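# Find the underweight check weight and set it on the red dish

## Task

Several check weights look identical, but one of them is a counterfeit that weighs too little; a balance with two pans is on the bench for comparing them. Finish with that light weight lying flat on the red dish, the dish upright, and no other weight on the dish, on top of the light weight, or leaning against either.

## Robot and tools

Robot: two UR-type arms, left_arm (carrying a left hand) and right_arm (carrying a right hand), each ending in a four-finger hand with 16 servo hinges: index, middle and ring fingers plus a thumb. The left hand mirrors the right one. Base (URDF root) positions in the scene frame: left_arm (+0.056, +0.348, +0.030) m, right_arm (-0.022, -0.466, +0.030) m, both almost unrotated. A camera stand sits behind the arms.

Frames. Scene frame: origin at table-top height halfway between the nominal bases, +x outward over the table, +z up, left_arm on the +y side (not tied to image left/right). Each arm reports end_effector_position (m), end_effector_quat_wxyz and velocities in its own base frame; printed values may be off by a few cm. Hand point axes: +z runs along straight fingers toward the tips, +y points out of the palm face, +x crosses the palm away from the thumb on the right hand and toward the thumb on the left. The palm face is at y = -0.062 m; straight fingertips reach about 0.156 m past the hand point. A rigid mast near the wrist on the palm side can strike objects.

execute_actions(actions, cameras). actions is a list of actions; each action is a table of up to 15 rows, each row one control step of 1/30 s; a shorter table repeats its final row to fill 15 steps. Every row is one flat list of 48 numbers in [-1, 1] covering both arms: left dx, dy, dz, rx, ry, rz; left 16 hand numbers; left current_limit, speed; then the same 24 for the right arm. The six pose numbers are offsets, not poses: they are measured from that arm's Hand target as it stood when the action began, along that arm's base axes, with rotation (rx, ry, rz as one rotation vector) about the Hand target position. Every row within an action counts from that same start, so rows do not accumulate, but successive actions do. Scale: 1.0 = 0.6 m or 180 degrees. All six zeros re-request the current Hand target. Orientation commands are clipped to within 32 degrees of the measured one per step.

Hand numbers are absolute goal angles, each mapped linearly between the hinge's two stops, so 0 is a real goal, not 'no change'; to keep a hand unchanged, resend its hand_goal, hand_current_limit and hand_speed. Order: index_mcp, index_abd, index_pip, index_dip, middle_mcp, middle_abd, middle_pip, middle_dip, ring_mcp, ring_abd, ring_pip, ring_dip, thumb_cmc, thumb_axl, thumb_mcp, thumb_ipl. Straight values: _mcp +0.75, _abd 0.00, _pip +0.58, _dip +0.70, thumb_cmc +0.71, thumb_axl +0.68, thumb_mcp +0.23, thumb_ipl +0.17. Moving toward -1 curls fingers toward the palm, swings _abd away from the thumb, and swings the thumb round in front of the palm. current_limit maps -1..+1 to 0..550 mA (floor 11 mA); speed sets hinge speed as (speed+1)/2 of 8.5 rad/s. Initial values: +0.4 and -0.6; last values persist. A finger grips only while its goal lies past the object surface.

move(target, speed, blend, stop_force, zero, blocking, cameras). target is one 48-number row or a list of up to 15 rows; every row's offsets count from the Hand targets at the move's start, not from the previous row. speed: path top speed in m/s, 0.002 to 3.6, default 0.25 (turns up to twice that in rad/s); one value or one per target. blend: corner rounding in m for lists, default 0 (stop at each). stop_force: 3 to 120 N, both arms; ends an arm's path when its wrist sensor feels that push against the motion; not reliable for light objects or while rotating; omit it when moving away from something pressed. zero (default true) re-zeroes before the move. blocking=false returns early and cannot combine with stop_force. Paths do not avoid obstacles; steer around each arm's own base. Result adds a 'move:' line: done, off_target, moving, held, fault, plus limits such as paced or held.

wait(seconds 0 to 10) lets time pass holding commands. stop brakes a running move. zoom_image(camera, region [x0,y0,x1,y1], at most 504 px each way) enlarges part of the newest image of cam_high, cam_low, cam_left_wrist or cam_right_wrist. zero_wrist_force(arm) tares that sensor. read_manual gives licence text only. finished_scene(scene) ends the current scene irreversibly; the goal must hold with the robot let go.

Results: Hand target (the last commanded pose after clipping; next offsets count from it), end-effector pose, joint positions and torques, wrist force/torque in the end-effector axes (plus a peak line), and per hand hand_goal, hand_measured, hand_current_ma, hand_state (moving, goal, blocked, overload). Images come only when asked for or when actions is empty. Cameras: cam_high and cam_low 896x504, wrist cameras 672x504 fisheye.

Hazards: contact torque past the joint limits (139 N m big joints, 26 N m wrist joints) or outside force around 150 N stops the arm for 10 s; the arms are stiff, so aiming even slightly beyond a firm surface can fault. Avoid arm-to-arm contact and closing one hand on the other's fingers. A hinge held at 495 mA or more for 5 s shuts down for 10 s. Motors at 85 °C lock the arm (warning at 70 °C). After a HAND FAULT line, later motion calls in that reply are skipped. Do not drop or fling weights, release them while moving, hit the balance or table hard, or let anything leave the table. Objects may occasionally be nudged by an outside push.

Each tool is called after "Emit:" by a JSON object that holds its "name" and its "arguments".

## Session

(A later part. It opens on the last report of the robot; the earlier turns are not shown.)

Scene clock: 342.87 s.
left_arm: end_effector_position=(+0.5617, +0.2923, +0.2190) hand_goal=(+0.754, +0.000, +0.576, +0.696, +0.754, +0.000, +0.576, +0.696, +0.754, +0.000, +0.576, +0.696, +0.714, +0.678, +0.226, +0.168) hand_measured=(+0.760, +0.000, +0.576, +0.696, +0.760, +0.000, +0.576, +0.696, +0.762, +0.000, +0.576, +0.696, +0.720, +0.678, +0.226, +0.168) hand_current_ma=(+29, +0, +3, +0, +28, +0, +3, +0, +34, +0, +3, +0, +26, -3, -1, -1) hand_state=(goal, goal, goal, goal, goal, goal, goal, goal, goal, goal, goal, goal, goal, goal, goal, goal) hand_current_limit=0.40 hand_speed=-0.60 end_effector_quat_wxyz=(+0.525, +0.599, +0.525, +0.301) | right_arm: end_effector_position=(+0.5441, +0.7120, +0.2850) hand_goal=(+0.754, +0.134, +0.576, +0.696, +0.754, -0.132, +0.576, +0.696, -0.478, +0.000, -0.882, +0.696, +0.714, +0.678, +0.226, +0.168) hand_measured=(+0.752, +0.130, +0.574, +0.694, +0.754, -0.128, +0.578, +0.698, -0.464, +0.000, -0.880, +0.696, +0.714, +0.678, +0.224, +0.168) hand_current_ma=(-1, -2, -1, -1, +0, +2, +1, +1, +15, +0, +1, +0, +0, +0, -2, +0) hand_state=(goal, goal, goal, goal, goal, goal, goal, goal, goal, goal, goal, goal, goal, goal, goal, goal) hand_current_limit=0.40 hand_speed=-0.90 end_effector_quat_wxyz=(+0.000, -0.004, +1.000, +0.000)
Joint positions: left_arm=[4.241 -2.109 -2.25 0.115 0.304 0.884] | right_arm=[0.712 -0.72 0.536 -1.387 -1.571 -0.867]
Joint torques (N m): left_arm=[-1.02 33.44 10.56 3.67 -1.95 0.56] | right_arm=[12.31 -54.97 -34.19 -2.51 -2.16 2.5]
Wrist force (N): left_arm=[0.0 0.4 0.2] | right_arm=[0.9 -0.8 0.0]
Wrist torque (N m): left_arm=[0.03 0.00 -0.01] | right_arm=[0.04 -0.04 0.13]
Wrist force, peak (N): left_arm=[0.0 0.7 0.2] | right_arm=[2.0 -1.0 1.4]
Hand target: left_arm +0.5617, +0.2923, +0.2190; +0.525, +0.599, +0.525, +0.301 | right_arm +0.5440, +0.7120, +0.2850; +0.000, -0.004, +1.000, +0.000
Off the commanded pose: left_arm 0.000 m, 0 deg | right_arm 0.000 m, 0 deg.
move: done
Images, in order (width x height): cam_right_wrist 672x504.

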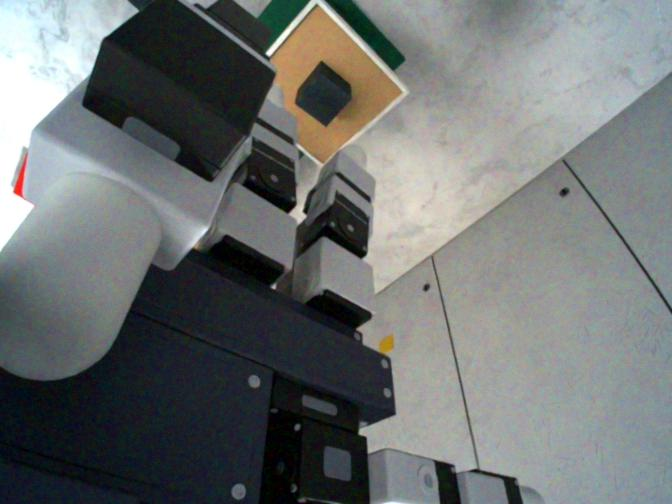

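Emit:
{"name": "move", "arguments": {"target": [[0,0,0,0,0,0,0.754,0,0.576,0.696,0.754,0,0.576,0.696,0.754,0,0.576,0.696,0.714,0.678,0.226,0.168,0.4,-0.6,0.0117,0.0033,-0.0867,0,0,0,0.754,0.133,0.576,0.696,0.754,-0.133,0.576,0.696,-0.479,0,-0.883,0.696,0.714,0.678,0.226,0.168,0.4,-0.9],[0,0,0,0,0,0,0.754,0,0.576,0.696,0.754,0,0.576,0.696,0.754,0,0.576,0.696,0.714,0.678,0.226,0.168,0.4,-0.6,0.0117,0.0033,-0.0867,0,0,0,0.754,-0.13,0.576,0.696,0.754,0.13,0.576,0.696,-0.479,0,-0.883,0.696,0.714,0.678,0.226,0.168,0.4,-0.9],[0,0,0,0,0,0,0.754,0,0.576,0.696,0.754,0,0.576,0.696,0.754,0,0.576,0.696,0.714,0.678,0.226,0.168,0.4,-0.6,0.0117,0.0033,-0.0717,0,0,0,0.754,-0.13,0.576,0.696,0.754,0.13,0.576,0.696,-0.479,0,-0.883,0.696,0.714,0.678,0.226,0.168,0.4,-0.9],[0,0,0,0,0,0,0.754,0,0.576,0.696,0.754,0,0.576,0.696,0.754,0,0.576,0.696,0.714,0.678,0.226,0.168,0.4,-0.6,0.0134,0.0266,-0.0717,0,0,0,0.754,-0.13,0.576,0.696,0.754,0.13,0.576,0.696,-0.479,0,-0.883,0.696,0.714,0.678,0.226,0.168,0.4,-0.9],[0,0,0,0,0,0,0.754,0,0.576,0.696,0.754,0,0.576,0.696,0.754,0,0.576,0.696,0.714,0.678,0.226,0.168,0.4,-0.6,0.0134,0.0266,-0.087,0,0,0,0.754,-0.13,0.576,0.696,0.754,0.13,0.576,0.696,-0.479,0,-0.883,0.696,0.714,0.678,0.226,0.168,0.4,-0.9]], "speed": [0.08,0.05,0.05,0.05,0.04], "blend": [0,0,0,0.002,0], "cameras": ["cam_right_wrist"]}}

Emit:
{"name": "zoom_image", "arguments": {"camera": "cam_right_wrist", "region": [230, 40, 430, 200]}}

Emit:
{"name": "move", "arguments": {"target": [0,0,0,0,0,0,0.754,0,0.576,0.696,0.754,0,0.576,0.696,0.754,0,0.576,0.696,0.714,0.678,0.226,0.168,0.4,-0.6,0,0,0,0,0,0,0.754,0.11,0.576,0.696,0.754,-0.11,0.576,0.696,-0.479,0,-0.883,0.696,0.714,0.678,0.226,0.168,0.4,-0.92], "speed": 0.05}}

Emit:
{"name": "wait", "arguments": {"seconds": 1}}

Emit:
{"name": "move", "arguments": {"target": [[0,0,0,0,0,0,0.754,0,0.576,0.696,0.754,0,0.576,0.696,0.754,0,0.576,0.696,0.714,0.678,0.226,0.168,0.4,-0.6,0,0,0.085,0,0,0,0.754,0.11,0.576,0.696,0.754,-0.11,0.576,0.696,-0.479,0,-0.883,0.696,0.714,0.678,0.226,0.168,0.4,-0.92]], "speed": 0.12, "cameras": ["cam_right_wrist"]}}

Emit:
{"name": "zoom_image", "arguments": {"camera": "cam_right_wrist", "region": [230, 40, 430, 200]}}

Scene clock: 380.73 s.
left_arm: end_effector_position=(+0.5617, +0.2923, +0.2190) hand_goal=(+0.754, +0.000, +0.576, +0.696, +0.754, +0.000, +0.576, +0.696, +0.754, +0.000, +0.576, +0.696, +0.714, +0.678, +0.226, +0.168) hand_measured=(+0.760, +0.000, +0.576, +0.696, +0.760, +0.000, +0.576, +0.696, +0.762, +0.000, +0.576, +0.696, +0.720, +0.678, +0.226, +0.168) hand_current_ma=(+29, +0, +3, +0, +28, +0, +3, +0, +34, +0, +3, +0, +26, -3, -1, -1) hand_state=(goal, goal, goal, goal, goal, goal, goal, goal, goal, goal, goal, goal, goal, goal, goal, goal) hand_current_limit=0.40 hand_speed=-0.60 end_effector_quat_wxyz=(+0.525, +0.599, +0.525, +0.301) | right_arm: end_effector_position=(+0.5520, +0.7280, +0.2328) hand_goal=(+0.754, -0.130, +0.576, +0.696, +0.754, +0.130, +0.576, +0.696, -0.478, +0.000, -0.882, +0.696, +0.714, +0.678, +0.226, +0.168) hand_measured=(+0.754, -0.012, +0.576, +0.694, +0.756, -0.056, +0.578, +0.698, -0.464, +0.000, -0.880, +0.696, +0.714, +0.678, +0.224, +0.168) hand_current_ma=(+0, +281, +0, +0, +1, -385, +1, +1, +15, +0, +1, +0, +0, +0, -2, +0) hand_state=(goal, blocked, goal, goal, goal, blocked, goal, goal, goal, goal, goal, goal, goal, goal, goal, goal) hand_current_limit=0.40 hand_speed=-0.90 end_effector_quat_wxyz=(+0.000, -0.004, +1.000, +0.000)
Joint positions: left_arm=[4.241 -2.109 -2.25 0.115 0.304 0.884] | right_arm=[0.721 -0.674 0.586 -1.483 -1.571 -0.859]
Joint torques (N m): left_arm=[-1.13 33.55 10.17 3.61 -1.91 0.7] | right_arm=[-13.9 -65.88 -34.81 -0.57 -2.05 -2.1]
Wrist force (N): left_arm=[-0.1 0.5 0.3] | right_arm=[2.1 -1.0 -1.6]
Wrist torque (N m): left_arm=[0.03 0.01 -0.02] | right_arm=[0.20 0.09 0.17]
Wrist force, peak (N): left_arm=[-0.5 0.5 -0.4] | right_arm=[3.6 -0.7 -1.4]
Hand target: left_arm +0.5617, +0.2923, +0.2190; +0.525, +0.599, +0.525, +0.301 | right_arm +0.5521, +0.7280, +0.2328; +0.000, -0.004, +1.000, +0.000
Off the commanded pose: left_arm 0.000 m, 0 deg | right_arm 0.000 m, 0 deg.
move: done
Images, in order (width x height): cam_right_wrist 672x504.

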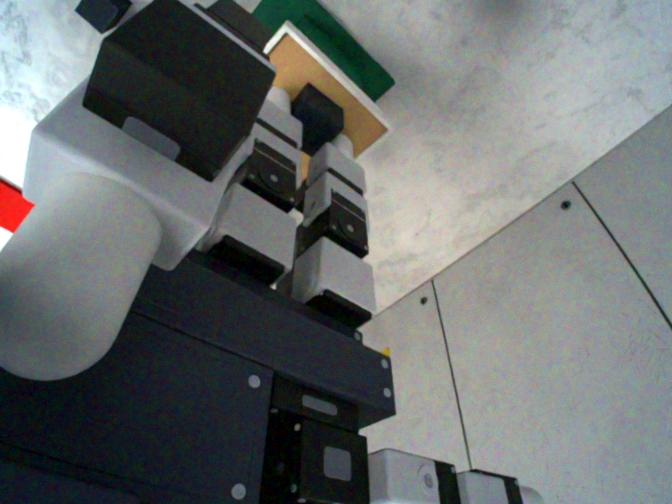

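Scaled by 2.520 from the camera's 672x504 image, which has a finer 960x720 frame.

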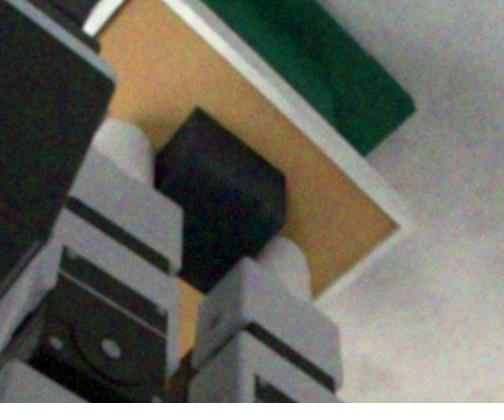

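Scene clock: 381.73 s.
left_arm: end_effector_position=(+0.5617, +0.2923, +0.2190) hand_goal=(+0.754, +0.000, +0.576, +0.696, +0.754, +0.000, +0.576, +0.696, +0.754, +0.000, +0.576, +0.696, +0.714, +0.678, +0.226, +0.168) hand_measured=(+0.760, +0.000, +0.576, +0.696, +0.760, +0.000, +0.576, +0.696, +0.762, +0.000, +0.576, +0.696, +0.720, +0.678, +0.226, +0.168) hand_current_ma=(+29, +0, +3, +0, +28, +0, +3, +0, +34, +0, +3, +0, +26, -3, -1, -1) hand_state=(goal, goal, goal, goal, goal, goal, goal, goal, goal, goal, goal, goal, goal, goal, goal, goal) hand_current_limit=0.40 hand_speed=-0.60 end_effector_quat_wxyz=(+0.525, +0.599, +0.525, +0.301) | right_arm: end_effector_position=(+0.5521, +0.7280, +0.2328) hand_goal=(+0.754, +0.110, +0.576, +0.696, +0.754, -0.110, +0.576, +0.696, -0.478, +0.000, -0.882, +0.696, +0.714, +0.678, +0.226, +0.168) hand_measured=(+0.754, +0.106, +0.576, +0.694, +0.756, -0.106, +0.578, +0.698, -0.464, +0.000, -0.880, +0.696, +0.714, +0.678, +0.224, +0.168) hand_current_ma=(+0, -2, +0, +0, +0, +2, +1, +1, +15, +0, +1, +0, +0, +0, -2, +0) hand_state=(goal, goal, goal, goal, goal, goal, goal, goal, goal, goal, goal, goal, goal, goal, goal, goal) hand_current_limit=0.40 hand_speed=-0.92 end_effector_quat_wxyz=(+0.000, -0.004, +1.000, +0.000)
Joint positions: left_arm=[4.241 -2.109 -2.25 0.115 0.304 0.884] | right_arm=[0.721 -0.674 0.586 -1.483 -1.571 -0.859]
Joint torques (N m): left_arm=[-1.53 34.12 10.44 3.78 -1.99 0.69] | right_arm=[-10.79 -52.07 -35.58 -1.14 -2.03 -2.16]
Wrist force (N): left_arm=[0.0 0.5 0.1] | right_arm=[0.9 -0.8 -0.2]
Wrist torque (N m): left_arm=[0.06 -0.01 -0.01] | right_arm=[0.04 -0.05 0.07]
Wrist force, peak (N): left_arm=[0.3 0.7 0.3] | right_arm=[2.8 -1.4 -1.9]
Hand target: left_arm +0.5617, +0.2923, +0.2190; +0.525, +0.599, +0.525, +0.301 | right_arm +0.5521, +0.7280, +0.2328; +0.000, -0.004, +1.000, +0.000
Off the commanded pose: left_arm 0.000 m, 0 deg | right_arm 0.000 m, 0 deg.
move: done

Scene clock: 382.73 s.
left_arm: end_effector_position=(+0.5617, +0.2923, +0.2190) hand_goal=(+0.754, +0.000, +0.576, +0.696, +0.754, +0.000, +0.576, +0.696, +0.754, +0.000, +0.576, +0.696, +0.714, +0.678, +0.226, +0.168) hand_measured=(+0.760, +0.000, +0.576, +0.696, +0.760, +0.000, +0.576, +0.696, +0.762, +0.000, +0.576, +0.696, +0.720, +0.678, +0.226, +0.168) hand_current_ma=(+29, +0, +3, +0, +28, +0, +3, +0, +34, +0, +3, +0, +26, -3, -1, -1) hand_state=(goal, goal, goal, goal, goal, goal, goal, goal, goal, goal, goal, goal, goal, goal, goal, goal) hand_current_limit=0.40 hand_speed=-0.60 end_effector_quat_wxyz=(+0.525, +0.599, +0.525, +0.301) | right_arm: end_effector_position=(+0.5521, +0.7280, +0.2328) hand_goal=(+0.754, +0.110, +0.576, +0.696, +0.754, -0.110, +0.576, +0.696, -0.478, +0.000, -0.882, +0.696, +0.714, +0.678, +0.226, +0.168) hand_measured=(+0.754, +0.106, +0.576, +0.694, +0.756, -0.106, +0.578, +0.698, -0.464, +0.000, -0.880, +0.696, +0.714, +0.678, +0.224, +0.168) hand_current_ma=(+0, -2, +0, +0, +0, +2, +1, +1, +15, +0, +1, +0, +0, +0, -2, +0) hand_state=(goal, goal, goal, goal, goal, goal, goal, goal, goal, goal, goal, goal, goal, goal, goal, goal) hand_current_limit=0.40 hand_speed=-0.92 end_effector_quat_wxyz=(+0.000, -0.004, +1.000, +0.000)
Joint positions: left_arm=[4.241 -2.109 -2.25 0.115 0.304 0.884] | right_arm=[0.721 -0.674 0.586 -1.483 -1.571 -0.859]
Joint torques (N m): left_arm=[-1.76 34.06 10.43 3.75 -1.96 0.71] | right_arm=[-7.14 -52.27 -36.16 -1.98 -2.08 -2.09]
Wrist force (N): left_arm=[0.1 0.1 0.4] | right_arm=[1.0 -0.5 0.0]
Wrist torque (N m): left_arm=[-0.02 -0.01 0.01] | right_arm=[0.07 -0.06 0.09]
Wrist force, peak (N): left_arm=[0.4 0.5 0.2] | right_arm=[1.2 -0.8 0.0]
Hand target: left_arm +0.5617, +0.2923, +0.2190; +0.525, +0.599, +0.525, +0.301 | right_arm +0.5521, +0.7280, +0.2328; +0.000, -0.004, +1.000, +0.000
Off the commanded pose: left_arm 0.000 m, 0 deg | right_arm 0.000 m, 0 deg.
wait: 1.00 s; at rest by 0.17 s

Scene clock: 383.67 s.
left_arm: end_effector_position=(+0.5617, +0.2923, +0.2190) hand_goal=(+0.754, +0.000, +0.576, +0.696, +0.754, +0.000, +0.576, +0.696, +0.754, +0.000, +0.576, +0.696, +0.714, +0.678, +0.226, +0.168) hand_measured=(+0.760, +0.000, +0.576, +0.696, +0.760, +0.000, +0.576, +0.696, +0.762, +0.000, +0.576, +0.696, +0.720, +0.678, +0.226, +0.168) hand_current_ma=(+29, +0, +3, +0, +28, +0, +3, +0, +34, +0, +3, +0, +26, -3, -1, -1) hand_state=(goal, goal, goal, goal, goal, goal, goal, goal, goal, goal, goal, goal, goal, goal, goal, goal) hand_current_limit=0.40 hand_speed=-0.60 end_effector_quat_wxyz=(+0.525, +0.599, +0.525, +0.301) | right_arm: end_effector_position=(+0.5521, +0.7280, +0.2837) hand_goal=(+0.754, +0.110, +0.576, +0.696, +0.754, -0.110, +0.576, +0.696, -0.478, +0.000, -0.882, +0.696, +0.714, +0.678, +0.226, +0.168) hand_measured=(+0.754, +0.106, +0.576, +0.694, +0.756, -0.106, +0.578, +0.698, -0.464, +0.000, -0.880, +0.696, +0.714, +0.678, +0.224, +0.168) hand_current_ma=(+0, -2, +0, +0, +0, +2, +1, +1, +15, +0, +1, +0, +0, +0, -2, +0) hand_state=(goal, goal, goal, goal, goal, goal, goal, goal, goal, goal, goal, goal, goal, goal, goal, goal) hand_current_limit=0.40 hand_speed=-0.92 end_effector_quat_wxyz=(+0.000, -0.004, +1.000, +0.000)
Joint positions: left_arm=[4.241 -2.109 -2.25 0.115 0.304 0.884] | right_arm=[0.721 -0.629 0.369 -1.311 -1.571 -0.859]
Joint torques (N m): left_arm=[-0.68 33.99 10.4 3.83 -1.85 0.7] | right_arm=[0.09 -73.83 -14.13 -3.4 -2.25 1.12]
Wrist force (N): left_arm=[-0.2 0.2 0.1] | right_arm=[0.8 -0.6 0.2]
Wrist torque (N m): left_arm=[0.01 0.02 -0.02] | right_arm=[0.03 -0.05 0.08]
Wrist force, peak (N): left_arm=[0.0 0.6 0.0] | right_arm=[1.0 -0.8 -1.5]
Hand target: left_arm +0.5617, +0.2923, +0.2190; +0.525, +0.599, +0.525, +0.301 | right_arm +0.5521, +0.7280, +0.2838; +0.000, -0.004, +1.000, +0.000
Off the commanded pose: left_arm 0.000 m, 0 deg | right_arm 0.000 m, 0 deg.
move: done
Images, in order (width x height): cam_right_wrist 672x504.

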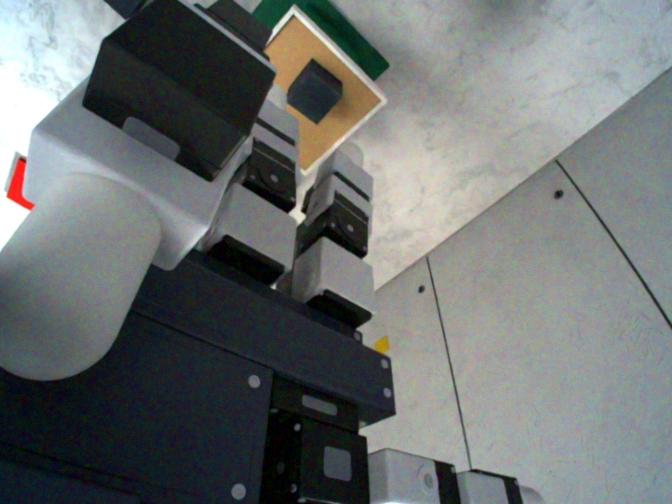

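Scaled by 2.520 from the camera's 672x504 image, which has a finer 960x720 frame.

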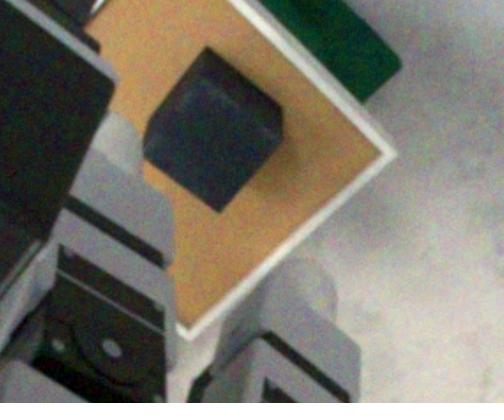

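Emit:
{"name": "move", "arguments": {"target": [[0,0,0,0,0,0,0.754,0,0.576,0.696,0.754,0,0.576,0.696,0.754,0,0.576,0.696,0.714,0.678,0.226,0.168,0.4,-0.6,-0.3002,-0.14,-0.05,0,0,0,0.754,0.133,0.576,0.696,0.754,-0.133,0.576,0.696,-0.479,0,-0.883,0.696,0.714,0.678,0.226,0.168,0.4,-0.9],[0,0,0,0,0,0,0.754,0,0.576,0.696,0.754,0,0.576,0.696,0.754,0,0.576,0.696,0.714,0.678,0.226,0.168,0.4,-0.6,-0.3002,-0.14,-0.18,0,0,0,0.754,0.133,0.576,0.696,0.754,-0.133,0.576,0.696,-0.479,0,-0.883,0.696,0.714,0.678,0.226,0.168,0.4,-0.9],[0,0,0,0,0,0,0.754,0,0.576,0.696,0.754,0,0.576,0.696,0.754,0,0.576,0.696,0.714,0.678,0.226,0.168,0.4,-0.6,-0.3002,-0.14,-0.303,0,0,0,0.754,0.133,0.576,0.696,0.754,-0.133,0.576,0.696,-0.479,0,-0.883,0.696,0.714,0.678,0.226,0.168,0.4,-0.9],[0,0,0,0,0,0,0.754,0,0.576,0.696,0.754,0,0.576,0.696,0.754,0,0.576,0.696,0.714,0.678,0.226,0.168,0.4,-0.6,-0.3002,-0.14,-0.303,0,0,0,0.754,-0.13,0.576,0.696,0.754,0.13,0.576,0.696,-0.479,0,-0.883,0.696,0.714,0.678,0.226,0.168,0.4,-0.9],[0,0,0,0,0,0,0.754,0,0.576,0.696,0.754,0,0.576,0.696,0.754,0,0.576,0.696,0.714,0.678,0.226,0.168,0.4,-0.6,-0.3002,-0.14,-0.01,0,0,0,0.754,-0.13,0.576,0.696,0.754,0.13,0.576,0.696,-0.479,0,-0.883,0.696,0.714,0.678,0.226,0.168,0.4,-0.9]], "speed": [0.25,0.2,0.08,0.06,0.15], "blend": [0.02,0.02,0,0,0], "cameras": ["cam_right_wrist"]}}

Emit:
{"name": "move", "arguments": {"target": [[0,0,0,0,0,0,0.754,0,0.576,0.696,0.754,0,0.576,0.696,0.754,0,0.576,0.696,0.714,0.678,0.226,0.168,0.4,-0.6,0.2933,0.0717,0,0,0,0,0.754,-0.13,0.576,0.696,0.754,0.13,0.576,0.696,-0.479,0,-0.883,0.696,0.714,0.678,0.226,0.168,0.4,-0.9],[0,0,0,0,0,0,0.754,0,0.576,0.696,0.754,0,0.576,0.696,0.754,0,0.576,0.696,0.714,0.678,0.226,0.168,0.4,-0.6,0.2933,0.0717,-0.04,0,0,0,0.754,-0.13,0.576,0.696,0.754,0.13,0.576,0.696,-0.479,0,-0.883,0.696,0.714,0.678,0.226,0.168,0.4,-0.9]], "speed": [0.15,0.08], "blend": [0.01,0], "cameras": ["cam_right_wrist","cam_high"]}}

Emit:
{"name": "zoom_image", "arguments": {"camera": "cam_right_wrist", "region": [230, 0, 530, 225]}}

Emit:
{"name": "zoom_image", "arguments": {"camera": "cam_high", "region": [450, 180, 550, 280]}}

Scene clock: 423.97 s.
left_arm: end_effector_position=(+0.5617, +0.2923, +0.2190) hand_goal=(+0.754, +0.000, +0.576, +0.696, +0.754, +0.000, +0.576, +0.696, +0.754, +0.000, +0.576, +0.696, +0.714, +0.678, +0.226, +0.168) hand_measured=(+0.760, +0.000, +0.576, +0.696, +0.760, +0.000, +0.576, +0.696, +0.762, +0.000, +0.576, +0.696, +0.720, +0.678, +0.226, +0.168) hand_current_ma=(+29, +0, +3, +0, +28, +0, +3, +0, +34, +0, +3, +0, +26, -3, -1, -1) hand_state=(goal, goal, goal, goal, goal, goal, goal, goal, goal, goal, goal, goal, goal, goal, goal, goal) hand_current_limit=0.40 hand_speed=-0.60 end_effector_quat_wxyz=(+0.525, +0.599, +0.525, +0.301) | right_arm: end_effector_position=(+0.3720, +0.6440, +0.2778) hand_goal=(+0.754, -0.130, +0.576, +0.696, +0.754, +0.130, +0.576, +0.696, -0.478, +0.000, -0.882, +0.696, +0.714, +0.678, +0.226, +0.168) hand_measured=(+0.746, +0.026, +0.574, +0.694, +0.760, -0.018, +0.580, +0.698, -0.464, +0.000, -0.880, +0.696, +0.714, +0.678, +0.224, +0.168) hand_current_ma=(-6, +385, -1, +0, +4, -385, +2, +1, +15, +0, +1, +0, +0, +0, -2, +0) hand_state=(goal, blocked, goal, goal, goal, blocked, goal, goal, goal, goal, goal, goal, goal, goal, goal, goal) hand_current_limit=0.40 hand_speed=-0.90 end_effector_quat_wxyz=(+0.000, -0.004, +1.000, +0.000)
Joint positions: left_arm=[4.241 -2.109 -2.25 0.115 0.304 0.884] | right_arm=[0.808 -1.192 1.32 -1.699 -1.571 -0.771]
Joint torques (N m): left_arm=[-1.25 33.97 10.23 3.77 -1.86 0.65] | right_arm=[-3.16 -34.02 -19.29 -1.51 -1.31 1.15]
Wrist force (N): left_arm=[-0.1 0.5 0.0] | right_arm=[0.9 -0.4 1.7]
Wrist torque (N m): left_arm=[0.06 0.01 -0.03] | right_arm=[-0.07 -0.06 0.12]
Wrist force, peak (N): left_arm=[0.0 0.7 0.4] | right_arm=[1.2 -0.6 3.5]
Hand target: left_arm +0.5617, +0.2923, +0.2190; +0.525, +0.599, +0.525, +0.301 | right_arm +0.3719, +0.6440, +0.2778; +0.000, -0.004, +1.000, +0.000
Off the commanded pose: left_arm 0.000 m, 0 deg | right_arm 0.000 m, 0 deg.
move: done
Images, in order (width x height): cam_right_wrist 672x504.

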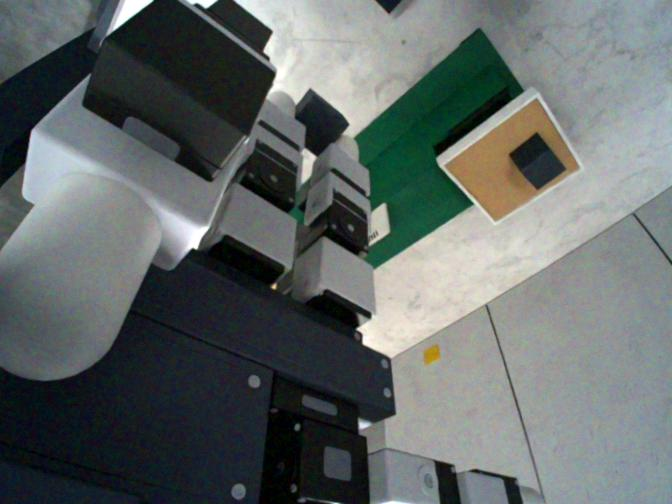

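Scene clock: 425.90 s.
left_arm: end_effector_position=(+0.5617, +0.2923, +0.2190) hand_goal=(+0.754, +0.000, +0.576, +0.696, +0.754, +0.000, +0.576, +0.696, +0.754, +0.000, +0.576, +0.696, +0.714, +0.678, +0.226, +0.168) hand_measured=(+0.760, +0.000, +0.576, +0.696, +0.760, +0.000, +0.576, +0.696, +0.762, +0.000, +0.576, +0.696, +0.720, +0.678, +0.226, +0.168) hand_current_ma=(+29, +0, +3, +0, +28, +0, +3, +0, +34, +0, +3, +0, +26, -3, -1, -1) hand_state=(goal, goal, goal, goal, goal, goal, goal, goal, goal, goal, goal, goal, goal, goal, goal, goal) hand_current_limit=0.40 hand_speed=-0.60 end_effector_quat_wxyz=(+0.525, +0.599, +0.525, +0.301) | right_arm: end_effector_position=(+0.5479, +0.6870, +0.2537) hand_goal=(+0.754, -0.130, +0.576, +0.696, +0.754, +0.130, +0.576, +0.696, -0.478, +0.000, -0.882, +0.696, +0.714, +0.678, +0.226, +0.168) hand_measured=(+0.746, +0.026, +0.572, +0.694, +0.760, -0.018, +0.580, +0.698, -0.464, +0.000, -0.880, +0.696, +0.714, +0.678, +0.224, +0.168) hand_current_ma=(-8, +385, -2, +0, +4, -385, +2, +1, +15, +0, +1, +0, +0, +0, -2, +0) hand_state=(goal, blocked, goal, goal, goal, blocked, goal, goal, goal, goal, goal, goal, goal, goal, goal, goal) hand_current_limit=0.40 hand_speed=-0.90 end_effector_quat_wxyz=(+0.000, -0.004, +1.000, +0.000)
Joint positions: left_arm=[4.241 -2.109 -2.25 0.115 0.304 0.884] | right_arm=[0.685 -0.799 0.757 -1.529 -1.571 -0.894]
Joint torques (N m): left_arm=[-0.77 34.71 9.86 3.83 -1.91 0.75] | right_arm=[11.62 -71.32 -32.79 -1.55 -0.77 2.52]
Wrist force (N): left_arm=[0.2 0.6 0.0] | right_arm=[1.1 -0.7 1.4]
Wrist torque (N m): left_arm=[0.06 -0.04 0.00] | right_arm=[-0.07 -0.07 0.13]
Wrist force, peak (N): left_arm=[0.4 0.4 -0.4] | right_arm=[2.8 -1.3 1.7]
Hand target: left_arm +0.5617, +0.2923, +0.2190; +0.525, +0.599, +0.525, +0.301 | right_arm +0.5479, +0.6870, +0.2538; +0.000, -0.004, +1.000, +0.000
Off the commanded pose: left_arm 0.000 m, 0 deg | right_arm 0.000 m, 0 deg.
move: done
Images, in order (width x height): cam_high 896x504, cam_right_wrist 672x504.

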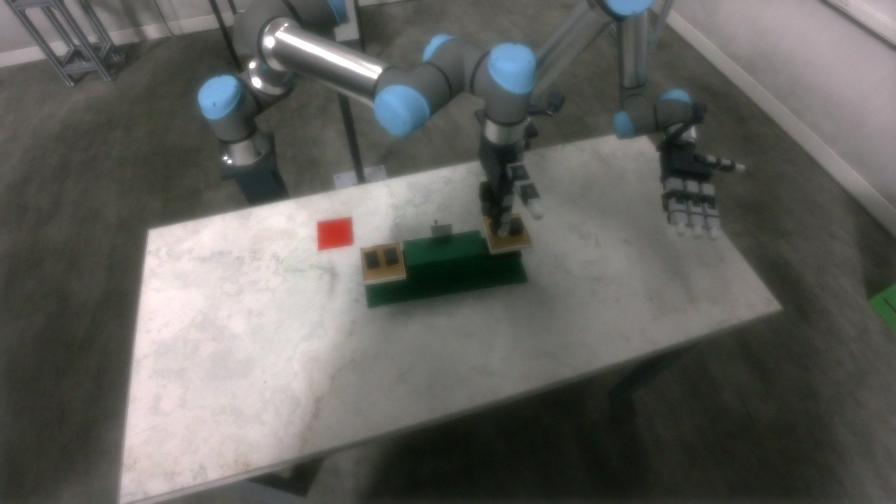

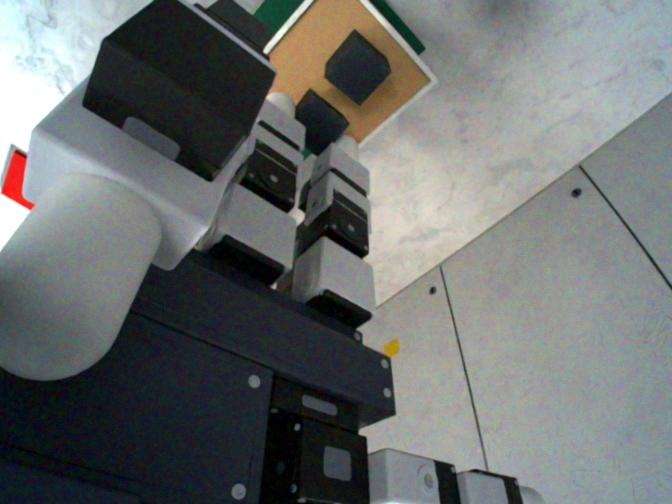

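Scaled by 1.680 from the camera's 672x504 image, which has a finer 960x720 frame.

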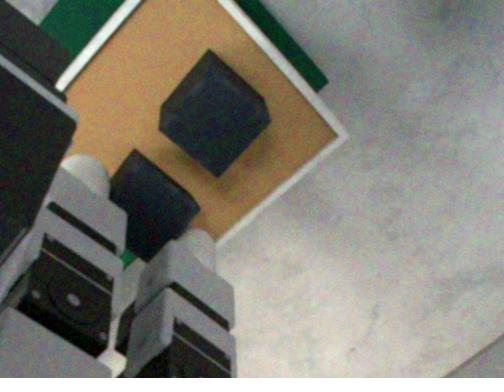

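Scaled by 5.040 from the camera's 896x504 image, which has a finer 1280x720 frame.

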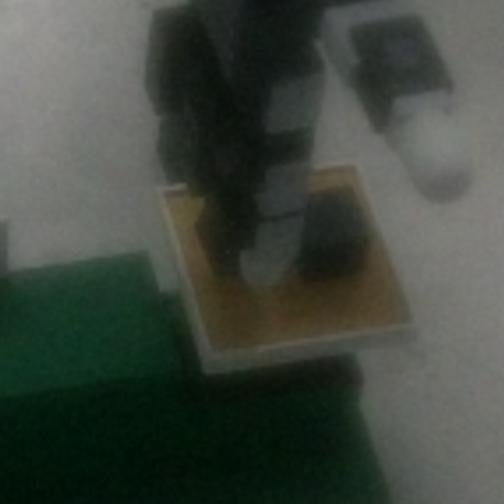

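Emit:
{"name": "move", "arguments": {"target": [0,0,0,0,0,0,0.754,0,0.576,0.696,0.754,0,0.576,0.696,0.754,0,0.576,0.696,0.714,0.678,0.226,0.168,0.4,-0.6,0,0,-0.0688,0,0,0,0.754,-0.13,0.576,0.696,0.754,0.13,0.576,0.696,-0.479,0,-0.883,0.696,0.714,0.678,0.226,0.168,0.4,-0.9], "speed": 0.04, "stop_force": 5, "cameras": ["cam_right_wrist", "cam_high"]}}

Scene clock: 457.60 s.
left_arm: end_effector_position=(+0.5617, +0.2923, +0.2190) hand_goal=(+0.754, +0.000, +0.576, +0.696, +0.754, +0.000, +0.576, +0.696, +0.754, +0.000, +0.576, +0.696, +0.714, +0.678, +0.226, +0.168) hand_measured=(+0.760, +0.000, +0.576, +0.696, +0.760, +0.000, +0.576, +0.696, +0.762, +0.000, +0.576, +0.696, +0.720, +0.678, +0.226, +0.168) hand_current_ma=(+29, +0, +3, +0, +28, +0, +3, +0, +34, +0, +3, +0, +26, -3, -1, -1) hand_state=(goal, goal, goal, goal, goal, goal, goal, goal, goal, goal, goal, goal, goal, goal, goal, goal) hand_current_limit=0.40 hand_speed=-0.60 end_effector_quat_wxyz=(+0.525, +0.599, +0.525, +0.301) | right_arm: end_effector_position=(+0.5479, +0.6870, +0.2125) hand_goal=(+0.754, -0.130, +0.576, +0.696, +0.754, +0.130, +0.576, +0.696, -0.478, +0.000, -0.882, +0.696, +0.714, +0.678, +0.226, +0.168) hand_measured=(+0.750, +0.026, +0.574, +0.694, +0.764, -0.016, +0.582, +0.698, -0.464, +0.000, -0.880, +0.696, +0.714, +0.678, +0.224, +0.168) hand_current_ma=(-3, +385, -1, +0, +8, -383, +4, +1, +15, +0, +1, +0, +0, +0, -2, +0) hand_state=(goal, blocked, goal, goal, goal, blocked, goal, goal, goal, goal, goal, goal, goal, goal, goal, goal) hand_current_limit=0.40 hand_speed=-0.90 end_effector_quat_wxyz=(+0.000, -0.004, +1.000, +0.000)
Joint positions: left_arm=[4.241 -2.109 -2.25 0.115 0.304 0.884] | right_arm=[0.685 -0.797 0.86 -1.634 -1.571 -0.894]
Joint torques (N m): left_arm=[-1.89 34.73 10.17 3.87 -1.92 0.92] | right_arm=[7.62 -69.59 -35.9 -0.2 -0.97 1.93]
Wrist force (N): left_arm=[-0.2 0.1 -0.2] | right_arm=[-0.1 -1.1 -0.2]
Wrist torque (N m): left_arm=[0.03 0.01 -0.02] | right_arm=[0.10 -0.13 0.06]
Wrist force, peak (N): left_arm=[-0.2 0.6 0.5] | right_arm=[1.0 -0.9 2.1]
Hand target: left_arm +0.5617, +0.2923, +0.2190; +0.525, +0.599, +0.525, +0.301 | right_arm +0.5479, +0.6870, +0.2125; +0.000, -0.004, +1.000, +0.000
Off the commanded pose: left_arm 0.000 m, 0 deg | right_arm 0.000 m, 0 deg.
move: done
Images, in order (width x height): cam_high 896x504, cam_right_wrist 672x504.

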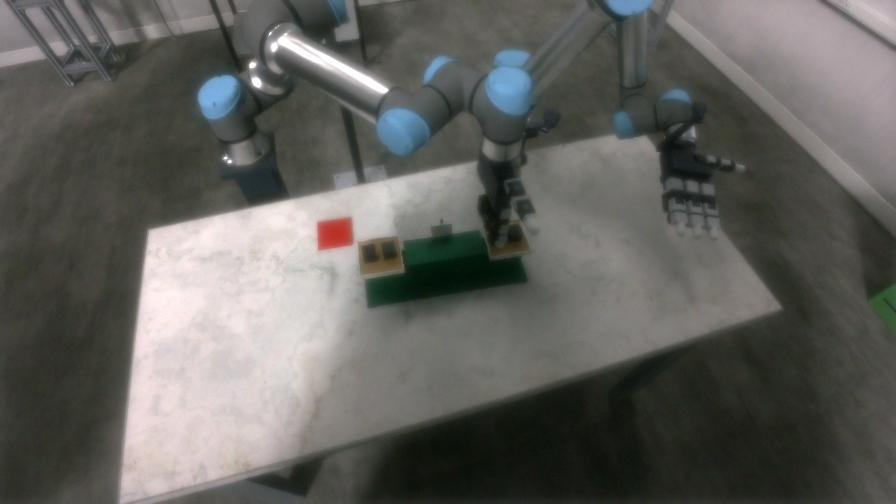

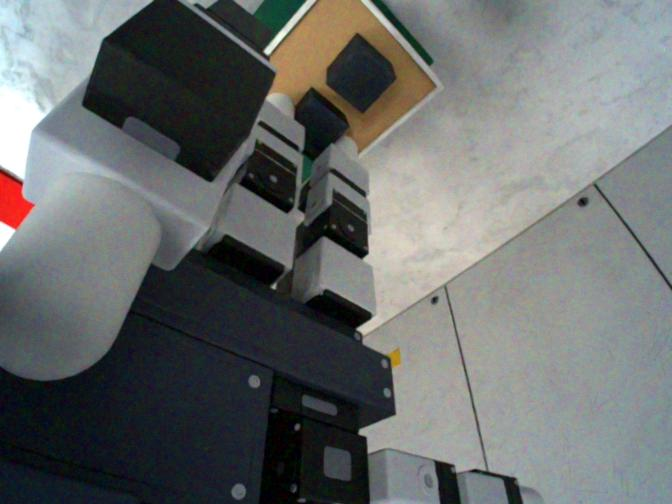

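Emit:
{"name": "move", "arguments": {"target": [0,0,0,0,0,0,0.754,0,0.576,0.696,0.754,0,0.576,0.696,0.754,0,0.576,0.696,0.714,0.678,0.226,0.168,0.4,-0.6,0,0,0,0,0,0,0.754,0.11,0.576,0.696,0.754,-0.11,0.576,0.696,-0.479,0,-0.883,0.696,0.714,0.678,0.226,0.168,0.4,-0.92]}}

Emit:
{"name": "wait", "arguments": {"seconds": 1.0}}

Emit:
{"name": "move", "arguments": {"target": [[0,0,0,0,0,0,0.754,0,0.576,0.696,0.754,0,0.576,0.696,0.754,0,0.576,0.696,0.714,0.678,0.226,0.168,0.4,-0.6,0,0,0.03,0,0,0,0.754,0.11,0.576,0.696,0.754,-0.11,0.576,0.696,-0.479,0,-0.883,0.696,0.714,0.678,0.226,0.168,0.4,-0.92],[0,0,0,0,0,0,0.754,0,0.576,0.696,0.754,0,0.576,0.696,0.754,0,0.576,0.696,0.714,0.678,0.226,0.168,0.4,-0.6,0,0,0.12,0,0,0,0.754,0.11,0.576,0.696,0.754,-0.11,0.576,0.696,-0.479,0,-0.883,0.696,0.714,0.678,0.226,0.168,0.4,-0.92]], "speed": [0.04,0.12], "blend": [0.005,0], "cameras": ["cam_right_wrist", "cam_high"]}}

Emit:
{"name": "zoom_image", "arguments": {"camera": "cam_high", "region": [290, 170, 550, 330]}}

Scene clock: 470.57 s.
left_arm: end_effector_position=(+0.5617, +0.2923, +0.2190) hand_goal=(+0.754, +0.000, +0.576, +0.696, +0.754, +0.000, +0.576, +0.696, +0.754, +0.000, +0.576, +0.696, +0.714, +0.678, +0.226, +0.168) hand_measured=(+0.760, +0.000, +0.576, +0.696, +0.760, +0.000, +0.576, +0.696, +0.762, +0.000, +0.576, +0.696, +0.720, +0.678, +0.226, +0.168) hand_current_ma=(+29, +0, +3, +0, +28, +0, +3, +0, +34, +0, +3, +0, +26, -3, -1, -1) hand_state=(goal, goal, goal, goal, goal, goal, goal, goal, goal, goal, goal, goal, goal, goal, goal, goal) hand_current_limit=0.40 hand_speed=-0.60 end_effector_quat_wxyz=(+0.525, +0.599, +0.525, +0.301) | right_arm: end_effector_position=(+0.5479, +0.6870, +0.2125) hand_goal=(+0.754, +0.110, +0.576, +0.696, +0.754, -0.110, +0.576, +0.696, -0.478, +0.000, -0.882, +0.696, +0.714, +0.678, +0.226, +0.168) hand_measured=(+0.756, +0.106, +0.576, +0.694, +0.756, -0.106, +0.578, +0.698, -0.464, +0.000, -0.880, +0.696, +0.714, +0.678, +0.224, +0.168) hand_current_ma=(+0, -2, +0, +0, +0, +2, +1, +1, +15, +0, +1, +0, +0, +0, -2, +0) hand_state=(goal, goal, goal, goal, goal, goal, goal, goal, goal, goal, goal, goal, goal, goal, goal, goal) hand_current_limit=0.40 hand_speed=-0.92 end_effector_quat_wxyz=(+0.000, -0.004, +1.000, +0.000)
Joint positions: left_arm=[4.241 -2.109 -2.25 0.115 0.304 0.884] | right_arm=[0.685 -0.797 0.86 -1.634 -1.571 -0.894]
Joint torques (N m): left_arm=[-0.98 34.06 10.46 3.88 -1.95 0.87] | right_arm=[-1.44 -66.36 -33.89 -0.84 -1.19 1.71]
Wrist force (N): left_arm=[-0.2 0.2 -0.1] | right_arm=[0.9 -0.7 0.2]
Wrist torque (N m): left_arm=[0.03 0.02 -0.02] | right_arm=[0.02 -0.06 0.13]
Wrist force, peak (N): left_arm=[0.3 0.6 0.2] | right_arm=[0.6 -1.0 -2.4]
Hand target: left_arm +0.5617, +0.2923, +0.2190; +0.525, +0.599, +0.525, +0.301 | right_arm +0.5479, +0.6870, +0.2125; +0.000, -0.004, +1.000, +0.000
Off the commanded pose: left_arm 0.000 m, 0 deg | right_arm 0.000 m, 0 deg.
move: done

Scene clock: 471.57 s.
left_arm: end_effector_position=(+0.5617, +0.2923, +0.2190) hand_goal=(+0.754, +0.000, +0.576, +0.696, +0.754, +0.000, +0.576, +0.696, +0.754, +0.000, +0.576, +0.696, +0.714, +0.678, +0.226, +0.168) hand_measured=(+0.760, +0.000, +0.576, +0.696, +0.760, +0.000, +0.576, +0.696, +0.762, +0.000, +0.576, +0.696, +0.720, +0.678, +0.226, +0.168) hand_current_ma=(+29, +0, +3, +0, +28, +0, +3, +0, +34, +0, +3, +0, +26, -3, -1, -1) hand_state=(goal, goal, goal, goal, goal, goal, goal, goal, goal, goal, goal, goal, goal, goal, goal, goal) hand_current_limit=0.40 hand_speed=-0.60 end_effector_quat_wxyz=(+0.525, +0.599, +0.525, +0.301) | right_arm: end_effector_position=(+0.5479, +0.6870, +0.2125) hand_goal=(+0.754, +0.110, +0.576, +0.696, +0.754, -0.110, +0.576, +0.696, -0.478, +0.000, -0.882, +0.696, +0.714, +0.678, +0.226, +0.168) hand_measured=(+0.756, +0.106, +0.576, +0.694, +0.756, -0.106, +0.578, +0.698, -0.464, +0.000, -0.880, +0.696, +0.714, +0.678, +0.224, +0.168) hand_current_ma=(+0, -2, +0, +0, +0, +2, +1, +1, +15, +0, +1, +0, +0, +0, -2, +0) hand_state=(goal, goal, goal, goal, goal, goal, goal, goal, goal, goal, goal, goal, goal, goal, goal, goal) hand_current_limit=0.40 hand_speed=-0.92 end_effector_quat_wxyz=(+0.000, -0.004, +1.000, +0.000)
Joint positions: left_arm=[4.241 -2.109 -2.25 0.115 0.304 0.884] | right_arm=[0.685 -0.797 0.86 -1.634 -1.571 -0.894]
Joint torques (N m): left_arm=[-1.39 34.33 10.34 3.99 -1.85 0.9] | right_arm=[-3.6 -56.78 -26.58 -1.12 -1.41 1.78]
Wrist force (N): left_arm=[0.1 0.3 -0.1] | right_arm=[1.1 -0.7 -0.1]
Wrist torque (N m): left_arm=[0.05 -0.03 0.00] | right_arm=[0.04 -0.07 0.15]
Wrist force, peak (N): left_arm=[0.1 0.6 -0.1] | right_arm=[1.0 -0.9 -0.4]
Hand target: left_arm +0.5617, +0.2923, +0.2190; +0.525, +0.599, +0.525, +0.301 | right_arm +0.5479, +0.6870, +0.2125; +0.000, -0.004, +1.000, +0.000
Off the commanded pose: left_arm 0.000 m, 0 deg | right_arm 0.000 m, 0 deg.
wait: 1.00 s; at rest by 0.17 s

Scene clock: 472.90 s.
left_arm: end_effector_position=(+0.5617, +0.2923, +0.2190) hand_goal=(+0.754, +0.000, +0.576, +0.696, +0.754, +0.000, +0.576, +0.696, +0.754, +0.000, +0.576, +0.696, +0.714, +0.678, +0.226, +0.168) hand_measured=(+0.760, +0.000, +0.576, +0.696, +0.760, +0.000, +0.576, +0.696, +0.762, +0.000, +0.576, +0.696, +0.720, +0.678, +0.226, +0.168) hand_current_ma=(+29, +0, +3, +0, +28, +0, +3, +0, +34, +0, +3, +0, +26, -3, -1, -1) hand_state=(goal, goal, goal, goal, goal, goal, goal, goal, goal, goal, goal, goal, goal, goal, goal, goal) hand_current_limit=0.40 hand_speed=-0.60 end_effector_quat_wxyz=(+0.525, +0.599, +0.525, +0.301) | right_arm: end_effector_position=(+0.5480, +0.6870, +0.2843) hand_goal=(+0.754, +0.110, +0.576, +0.696, +0.754, -0.110, +0.576, +0.696, -0.478, +0.000, -0.882, +0.696, +0.714, +0.678, +0.226, +0.168) hand_measured=(+0.756, +0.106, +0.576, +0.694, +0.756, -0.106, +0.578, +0.698, -0.464, +0.000, -0.880, +0.696, +0.714, +0.678, +0.224, +0.168) hand_current_ma=(+0, -2, +0, +0, +0, +2, +1, +1, +15, +0, +1, +0, +0, +0, -2, +0) hand_state=(goal, goal, goal, goal, goal, goal, goal, goal, goal, goal, goal, goal, goal, goal, goal, goal) hand_current_limit=0.40 hand_speed=-0.92 end_effector_quat_wxyz=(+0.000, -0.004, +1.000, +0.000)
Joint positions: left_arm=[4.241 -2.109 -2.25 0.115 0.304 0.884] | right_arm=[0.685 -0.789 0.662 -1.444 -1.571 -0.894]
Joint torques (N m): left_arm=[-1.38 34.1 10.59 3.81 -1.88 0.92] | right_arm=[-7.86 -70.57 -18.29 -2.53 -1.7 0.86]
Wrist force (N): left_arm=[-0.1 0.6 -0.1] | right_arm=[0.8 -0.8 -0.2]
Wrist torque (N m): left_arm=[0.08 0.00 -0.03] | right_arm=[0.05 -0.04 0.12]
Wrist force, peak (N): left_arm=[-0.1 0.7 -0.2] | right_arm=[1.3 -1.0 -1.1]
Hand target: left_arm +0.5617, +0.2923, +0.2190; +0.525, +0.599, +0.525, +0.301 | right_arm +0.5479, +0.6870, +0.2845; +0.000, -0.004, +1.000, +0.000
Off the commanded pose: left_arm 0.000 m, 0 deg | right_arm 0.000 m, 0 deg.
move: done
Images, in order (width x height): cam_high 896x504, cam_right_wrist 672x504.

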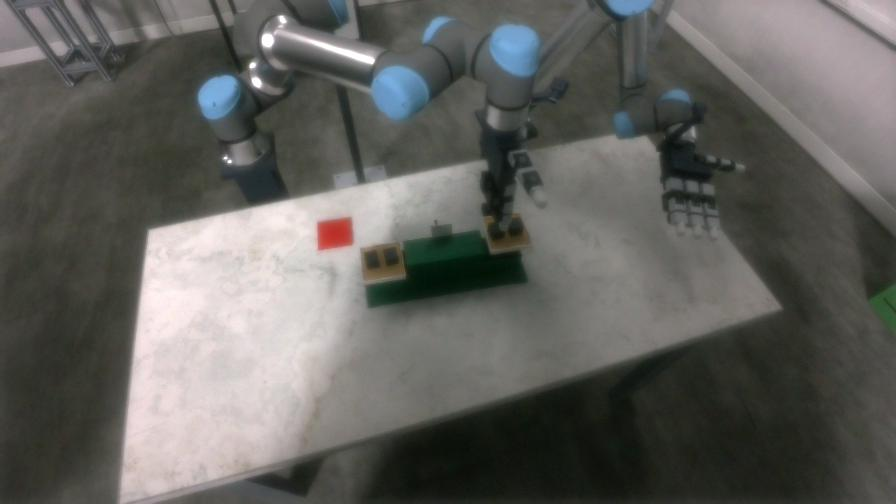

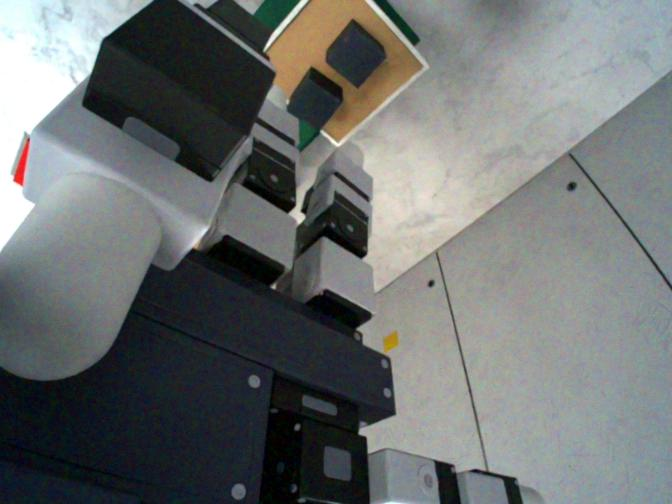

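Scaled by 1.938 from the camera's 896x504 image, which has a finer 1280x720 frame.

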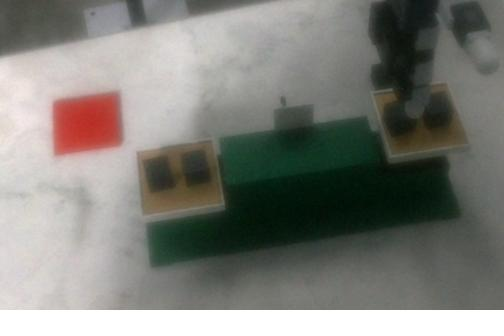

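Emit:
{"name": "wait", "arguments": {"seconds": 0.5, "cameras": ["cam_right_wrist", "cam_high"]}}

Emit:
{"name": "zoom_image", "arguments": {"camera": "cam_high", "region": [290, 170, 550, 330]}}

Emit:
{"name": "zoom_image", "arguments": {"camera": "cam_right_wrist", "region": [250, 0, 450, 160]}}

Scene clock: 484.17 s.
left_arm: end_effector_position=(+0.5617, +0.2923, +0.2190) hand_goal=(+0.754, +0.000, +0.576, +0.696, +0.754, +0.000, +0.576, +0.696, +0.754, +0.000, +0.576, +0.696, +0.714, +0.678, +0.226, +0.168) hand_measured=(+0.760, +0.000, +0.576, +0.696, +0.760, +0.000, +0.576, +0.696, +0.762, +0.000, +0.576, +0.696, +0.720, +0.678, +0.226, +0.168) hand_current_ma=(+29, +0, +3, +0, +28, +0, +3, +0, +34, +0, +3, +0, +26, -3, -1, -1) hand_state=(goal, goal, goal, goal, goal, goal, goal, goal, goal, goal, goal, goal, goal, goal, goal, goal) hand_current_limit=0.40 hand_speed=-0.60 end_effector_quat_wxyz=(+0.525, +0.599, +0.525, +0.301) | right_arm: end_effector_position=(+0.5479, +0.6870, +0.2845) hand_goal=(+0.754, +0.110, +0.576, +0.696, +0.754, -0.110, +0.576, +0.696, -0.478, +0.000, -0.882, +0.696, +0.714, +0.678, +0.226, +0.168) hand_measured=(+0.756, +0.106, +0.576, +0.694, +0.756, -0.106, +0.578, +0.698, -0.464, +0.000, -0.880, +0.696, +0.714, +0.678, +0.224, +0.168) hand_current_ma=(+0, -2, +0, +0, +0, +2, +1, +1, +15, +0, +1, +0, +0, +0, -2, +0) hand_state=(goal, goal, goal, goal, goal, goal, goal, goal, goal, goal, goal, goal, goal, goal, goal, goal) hand_current_limit=0.40 hand_speed=-0.92 end_effector_quat_wxyz=(+0.000, -0.004, +1.000, +0.000)
Joint positions: left_arm=[4.241 -2.109 -2.25 0.115 0.304 0.884] | right_arm=[0.685 -0.789 0.662 -1.443 -1.571 -0.894]
Joint torques (N m): left_arm=[-1.62 34.45 10.17 4.03 -1.96 0.95] | right_arm=[8.8 -70.2 -36.06 -0.41 -2.01 -1.75]
Wrist force (N): left_arm=[-0.2 0.2 0.1] | right_arm=[1.3 -1.0 -0.1]
Wrist torque (N m): left_arm=[0.00 0.03 -0.03] | right_arm=[0.02 -0.11 0.15]
Wrist force, peak (N): left_arm=[0.0 0.7 -0.2] | right_arm=[1.3 -0.9 0.0]
Hand target: left_arm +0.5617, +0.2923, +0.2190; +0.525, +0.599, +0.525, +0.301 | right_arm +0.5479, +0.6870, +0.2845; +0.000, -0.004, +1.000, +0.000
Off the commanded pose: left_arm 0.000 m, 0 deg | right_arm 0.000 m, 0 deg.
wait: 0.50 s; at rest from the start
Images, in order (width x height): cam_high 896x504, cam_right_wrist 672x504.

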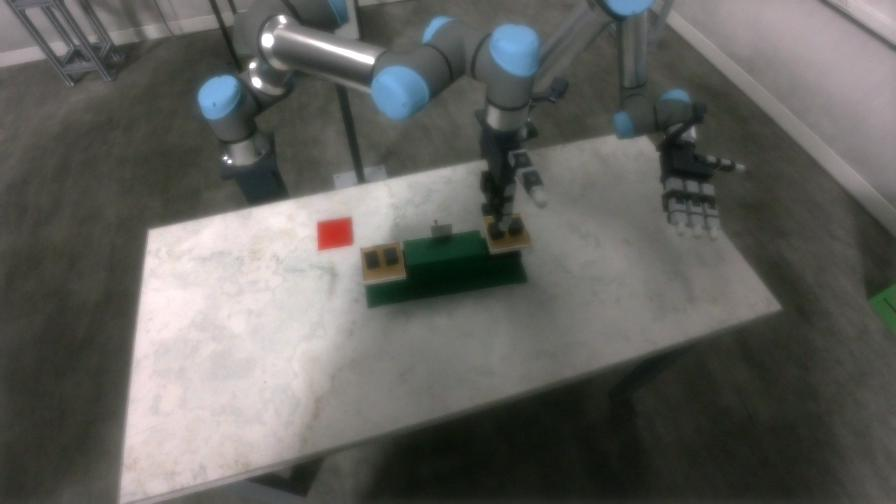

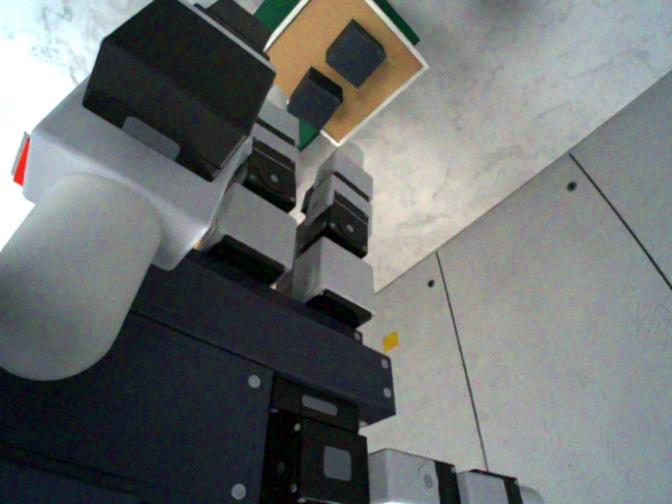

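Scaled by 1.938 from the camera's 896x504 image, which has a finer 1280x720 frame.

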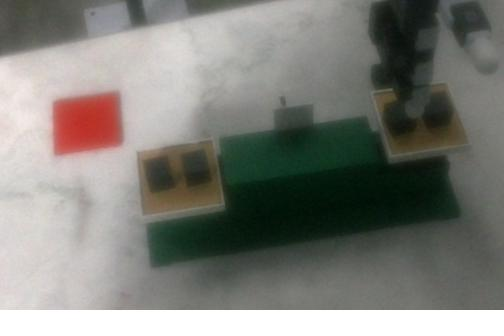

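Scaled by 2.520 from the camera's 672x504 image, which has a finer 960x720 frame.

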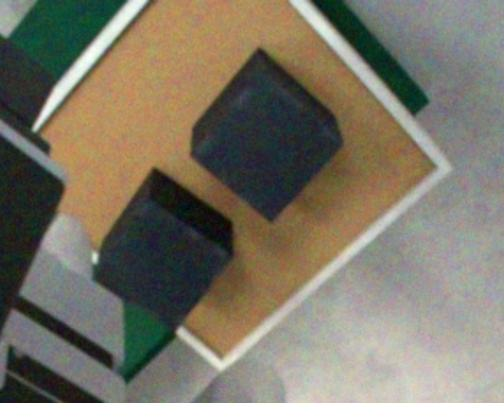

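Emit:
{"name": "move", "arguments": {"target": [[0,0,0,0,0,0,0.754,0,0.576,0.696,0.754,0,0.576,0.696,0.754,0,0.576,0.696,0.714,0.678,0.226,0.168,0.4,-0.6,0,0,-0.055,0,0,0,0.754,0.11,0.576,0.696,0.754,-0.11,0.576,0.696,-0.479,0,-0.883,0.696,0.714,0.678,0.226,0.168,0.4,-0.9],[0,0,0,0,0,0,0.754,0,0.576,0.696,0.754,0,0.576,0.696,0.754,0,0.576,0.696,0.714,0.678,0.226,0.168,0.4,-0.6,0,0,-0.0858,0,0,0,0.754,0.11,0.576,0.696,0.754,-0.11,0.576,0.696,-0.479,0,-0.883,0.696,0.714,0.678,0.226,0.168,0.4,-0.9]], "speed": [0.1,0.04], "blend": [0.004,0]}}

Emit:
{"name": "move", "arguments": {"target": [0,0,0,0,0,0,0.754,0,0.576,0.696,0.754,0,0.576,0.696,0.754,0,0.576,0.696,0.714,0.678,0.226,0.168,0.4,-0.6,0,0,0,0,0,0,0.754,-0.13,0.576,0.696,0.754,0.13,0.576,0.696,-0.479,0,-0.883,0.696,0.714,0.678,0.226,0.168,0.4,-0.9], "cameras": ["cam_right_wrist"]}}

Scene clock: 521.90 s.
left_arm: end_effector_position=(+0.5617, +0.2923, +0.2190) hand_goal=(+0.754, +0.000, +0.576, +0.696, +0.754, +0.000, +0.576, +0.696, +0.754, +0.000, +0.576, +0.696, +0.714, +0.678, +0.226, +0.168) hand_measured=(+0.760, +0.000, +0.576, +0.696, +0.760, +0.000, +0.576, +0.696, +0.762, +0.000, +0.576, +0.696, +0.720, +0.678, +0.226, +0.168) hand_current_ma=(+29, +0, +3, +0, +28, +0, +3, +0, +34, +0, +3, +0, +26, -3, -1, -1) hand_state=(goal, goal, goal, goal, goal, goal, goal, goal, goal, goal, goal, goal, goal, goal, goal, goal) hand_current_limit=0.40 hand_speed=-0.60 end_effector_quat_wxyz=(+0.525, +0.599, +0.525, +0.301) | right_arm: end_effector_position=(+0.5479, +0.6870, +0.2329) hand_goal=(+0.754, +0.110, +0.576, +0.696, +0.754, -0.110, +0.576, +0.696, -0.478, +0.000, -0.882, +0.696, +0.714, +0.678, +0.226, +0.168) hand_measured=(+0.756, +0.106, +0.576, +0.694, +0.756, -0.106, +0.578, +0.698, -0.464, +0.000, -0.880, +0.696, +0.714, +0.678, +0.224, +0.168) hand_current_ma=(+0, -2, +0, +0, +0, +2, +1, +1, +15, +0, +1, +0, +0, +0, -2, +0) hand_state=(goal, goal, goal, goal, goal, goal, goal, goal, goal, goal, goal, goal, goal, goal, goal, goal) hand_current_limit=0.40 hand_speed=-0.90 end_effector_quat_wxyz=(+0.000, -0.004, +1.000, +0.000) end_effector_velocity=(+0.000, +0.000, +0.002) end_effector_angular_velocity=(-0.001, +0.000, +0.000)
Joint positions: left_arm=[4.241 -2.109 -2.25 0.115 0.304 0.884] | right_arm=[0.685 -0.8 0.812 -1.583 -1.571 -0.894]
Joint velocities: left_arm=[within noise] | right_arm=[0 0 -0.006 0.006 -0.001 0]
Joint torques (N m): left_arm=[-1.51 34.21 10.3 3.96 -1.97 1.04] | right_arm=[4.95 -66.44 -36.92 -0.19 1.17 0.74]
Wrist force (N): left_arm=[-0.2 0.4 0.0] | right_arm=[1.1 -0.6 0.0]
Wrist torque (N m): left_arm=[0.05 0.01 -0.02] | right_arm=[0.05 -0.07 0.13]
Wrist force, peak (N): left_arm=[-0.2 0.6 0.2] | right_arm=[1.0 -0.4 -1.3]
Hand target: left_arm +0.5617, +0.2923, +0.2190; +0.525, +0.599, +0.525, +0.301 | right_arm +0.5479, +0.6870, +0.2330; +0.000, -0.004, +1.000, +0.000
Off the commanded pose: left_arm 0.000 m, 0 deg | right_arm 0.000 m, 0 deg.
move: done

Scene clock: 522.40 s.
left_arm: end_effector_position=(+0.5617, +0.2923, +0.2190) hand_goal=(+0.754, +0.000, +0.576, +0.696, +0.754, +0.000, +0.576, +0.696, +0.754, +0.000, +0.576, +0.696, +0.714, +0.678, +0.226, +0.168) hand_measured=(+0.760, +0.000, +0.576, +0.696, +0.760, +0.000, +0.576, +0.696, +0.762, +0.000, +0.576, +0.696, +0.720, +0.678, +0.226, +0.168) hand_current_ma=(+29, +0, +3, +0, +28, +0, +3, +0, +34, +0, +3, +0, +26, -3, -1, -1) hand_state=(goal, goal, goal, goal, goal, goal, goal, goal, goal, goal, goal, goal, goal, goal, goal, goal) hand_current_limit=0.40 hand_speed=-0.60 end_effector_quat_wxyz=(+0.525, +0.599, +0.525, +0.301) | right_arm: end_effector_position=(+0.5479, +0.6870, +0.2330) hand_goal=(+0.754, -0.130, +0.576, +0.696, +0.754, +0.130, +0.576, +0.696, -0.478, +0.000, -0.882, +0.696, +0.714, +0.678, +0.226, +0.168) hand_measured=(+0.756, +0.036, +0.576, +0.694, +0.756, -0.018, +0.578, +0.698, -0.464, +0.000, -0.880, +0.696, +0.714, +0.678, +0.224, +0.168) hand_current_ma=(+0, +261, +0, +0, +0, -202, +1, +1, +15, +0, +1, +0, +0, +0, -2, +0) hand_state=(goal, moving, goal, goal, goal, moving, goal, goal, goal, goal, goal, goal, goal, goal, goal, goal) hand_current_limit=0.40 hand_speed=-0.90 end_effector_quat_wxyz=(+0.000, -0.004, +1.000, +0.000)
Joint positions: left_arm=[4.241 -2.109 -2.25 0.115 0.304 0.884] | right_arm=[0.685 -0.8 0.812 -1.583 -1.571 -0.894]
Joint torques (N m): left_arm=[-1.28 34.4 10.07 4.05 -2 0.89] | right_arm=[1.69 -62.43 -35.69 -0.34 1.25 2.19]
Wrist force (N): left_arm=[0.0 0.4 0.1] | right_arm=[0.7 -0.9 0.2]
Wrist torque (N m): left_arm=[0.04 0.00 -0.01] | right_arm=[0.00 -0.06 0.10]
Wrist force, peak (N): left_arm=[-0.3 0.4 0.5] | right_arm=[1.2 -0.8 0.2]
Hand target: left_arm +0.5617, +0.2923, +0.2190; +0.525, +0.599, +0.525, +0.301 | right_arm +0.5479, +0.6870, +0.2330; +0.000, -0.004, +1.000, +0.000
Off the commanded pose: left_arm 0.000 m, 0 deg | right_arm 0.000 m, 0 deg.
move: done
Images, in order (width x height): cam_right_wrist 672x504.

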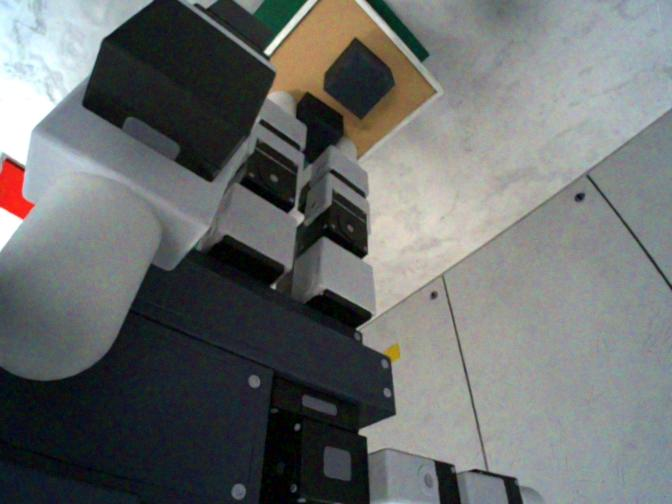

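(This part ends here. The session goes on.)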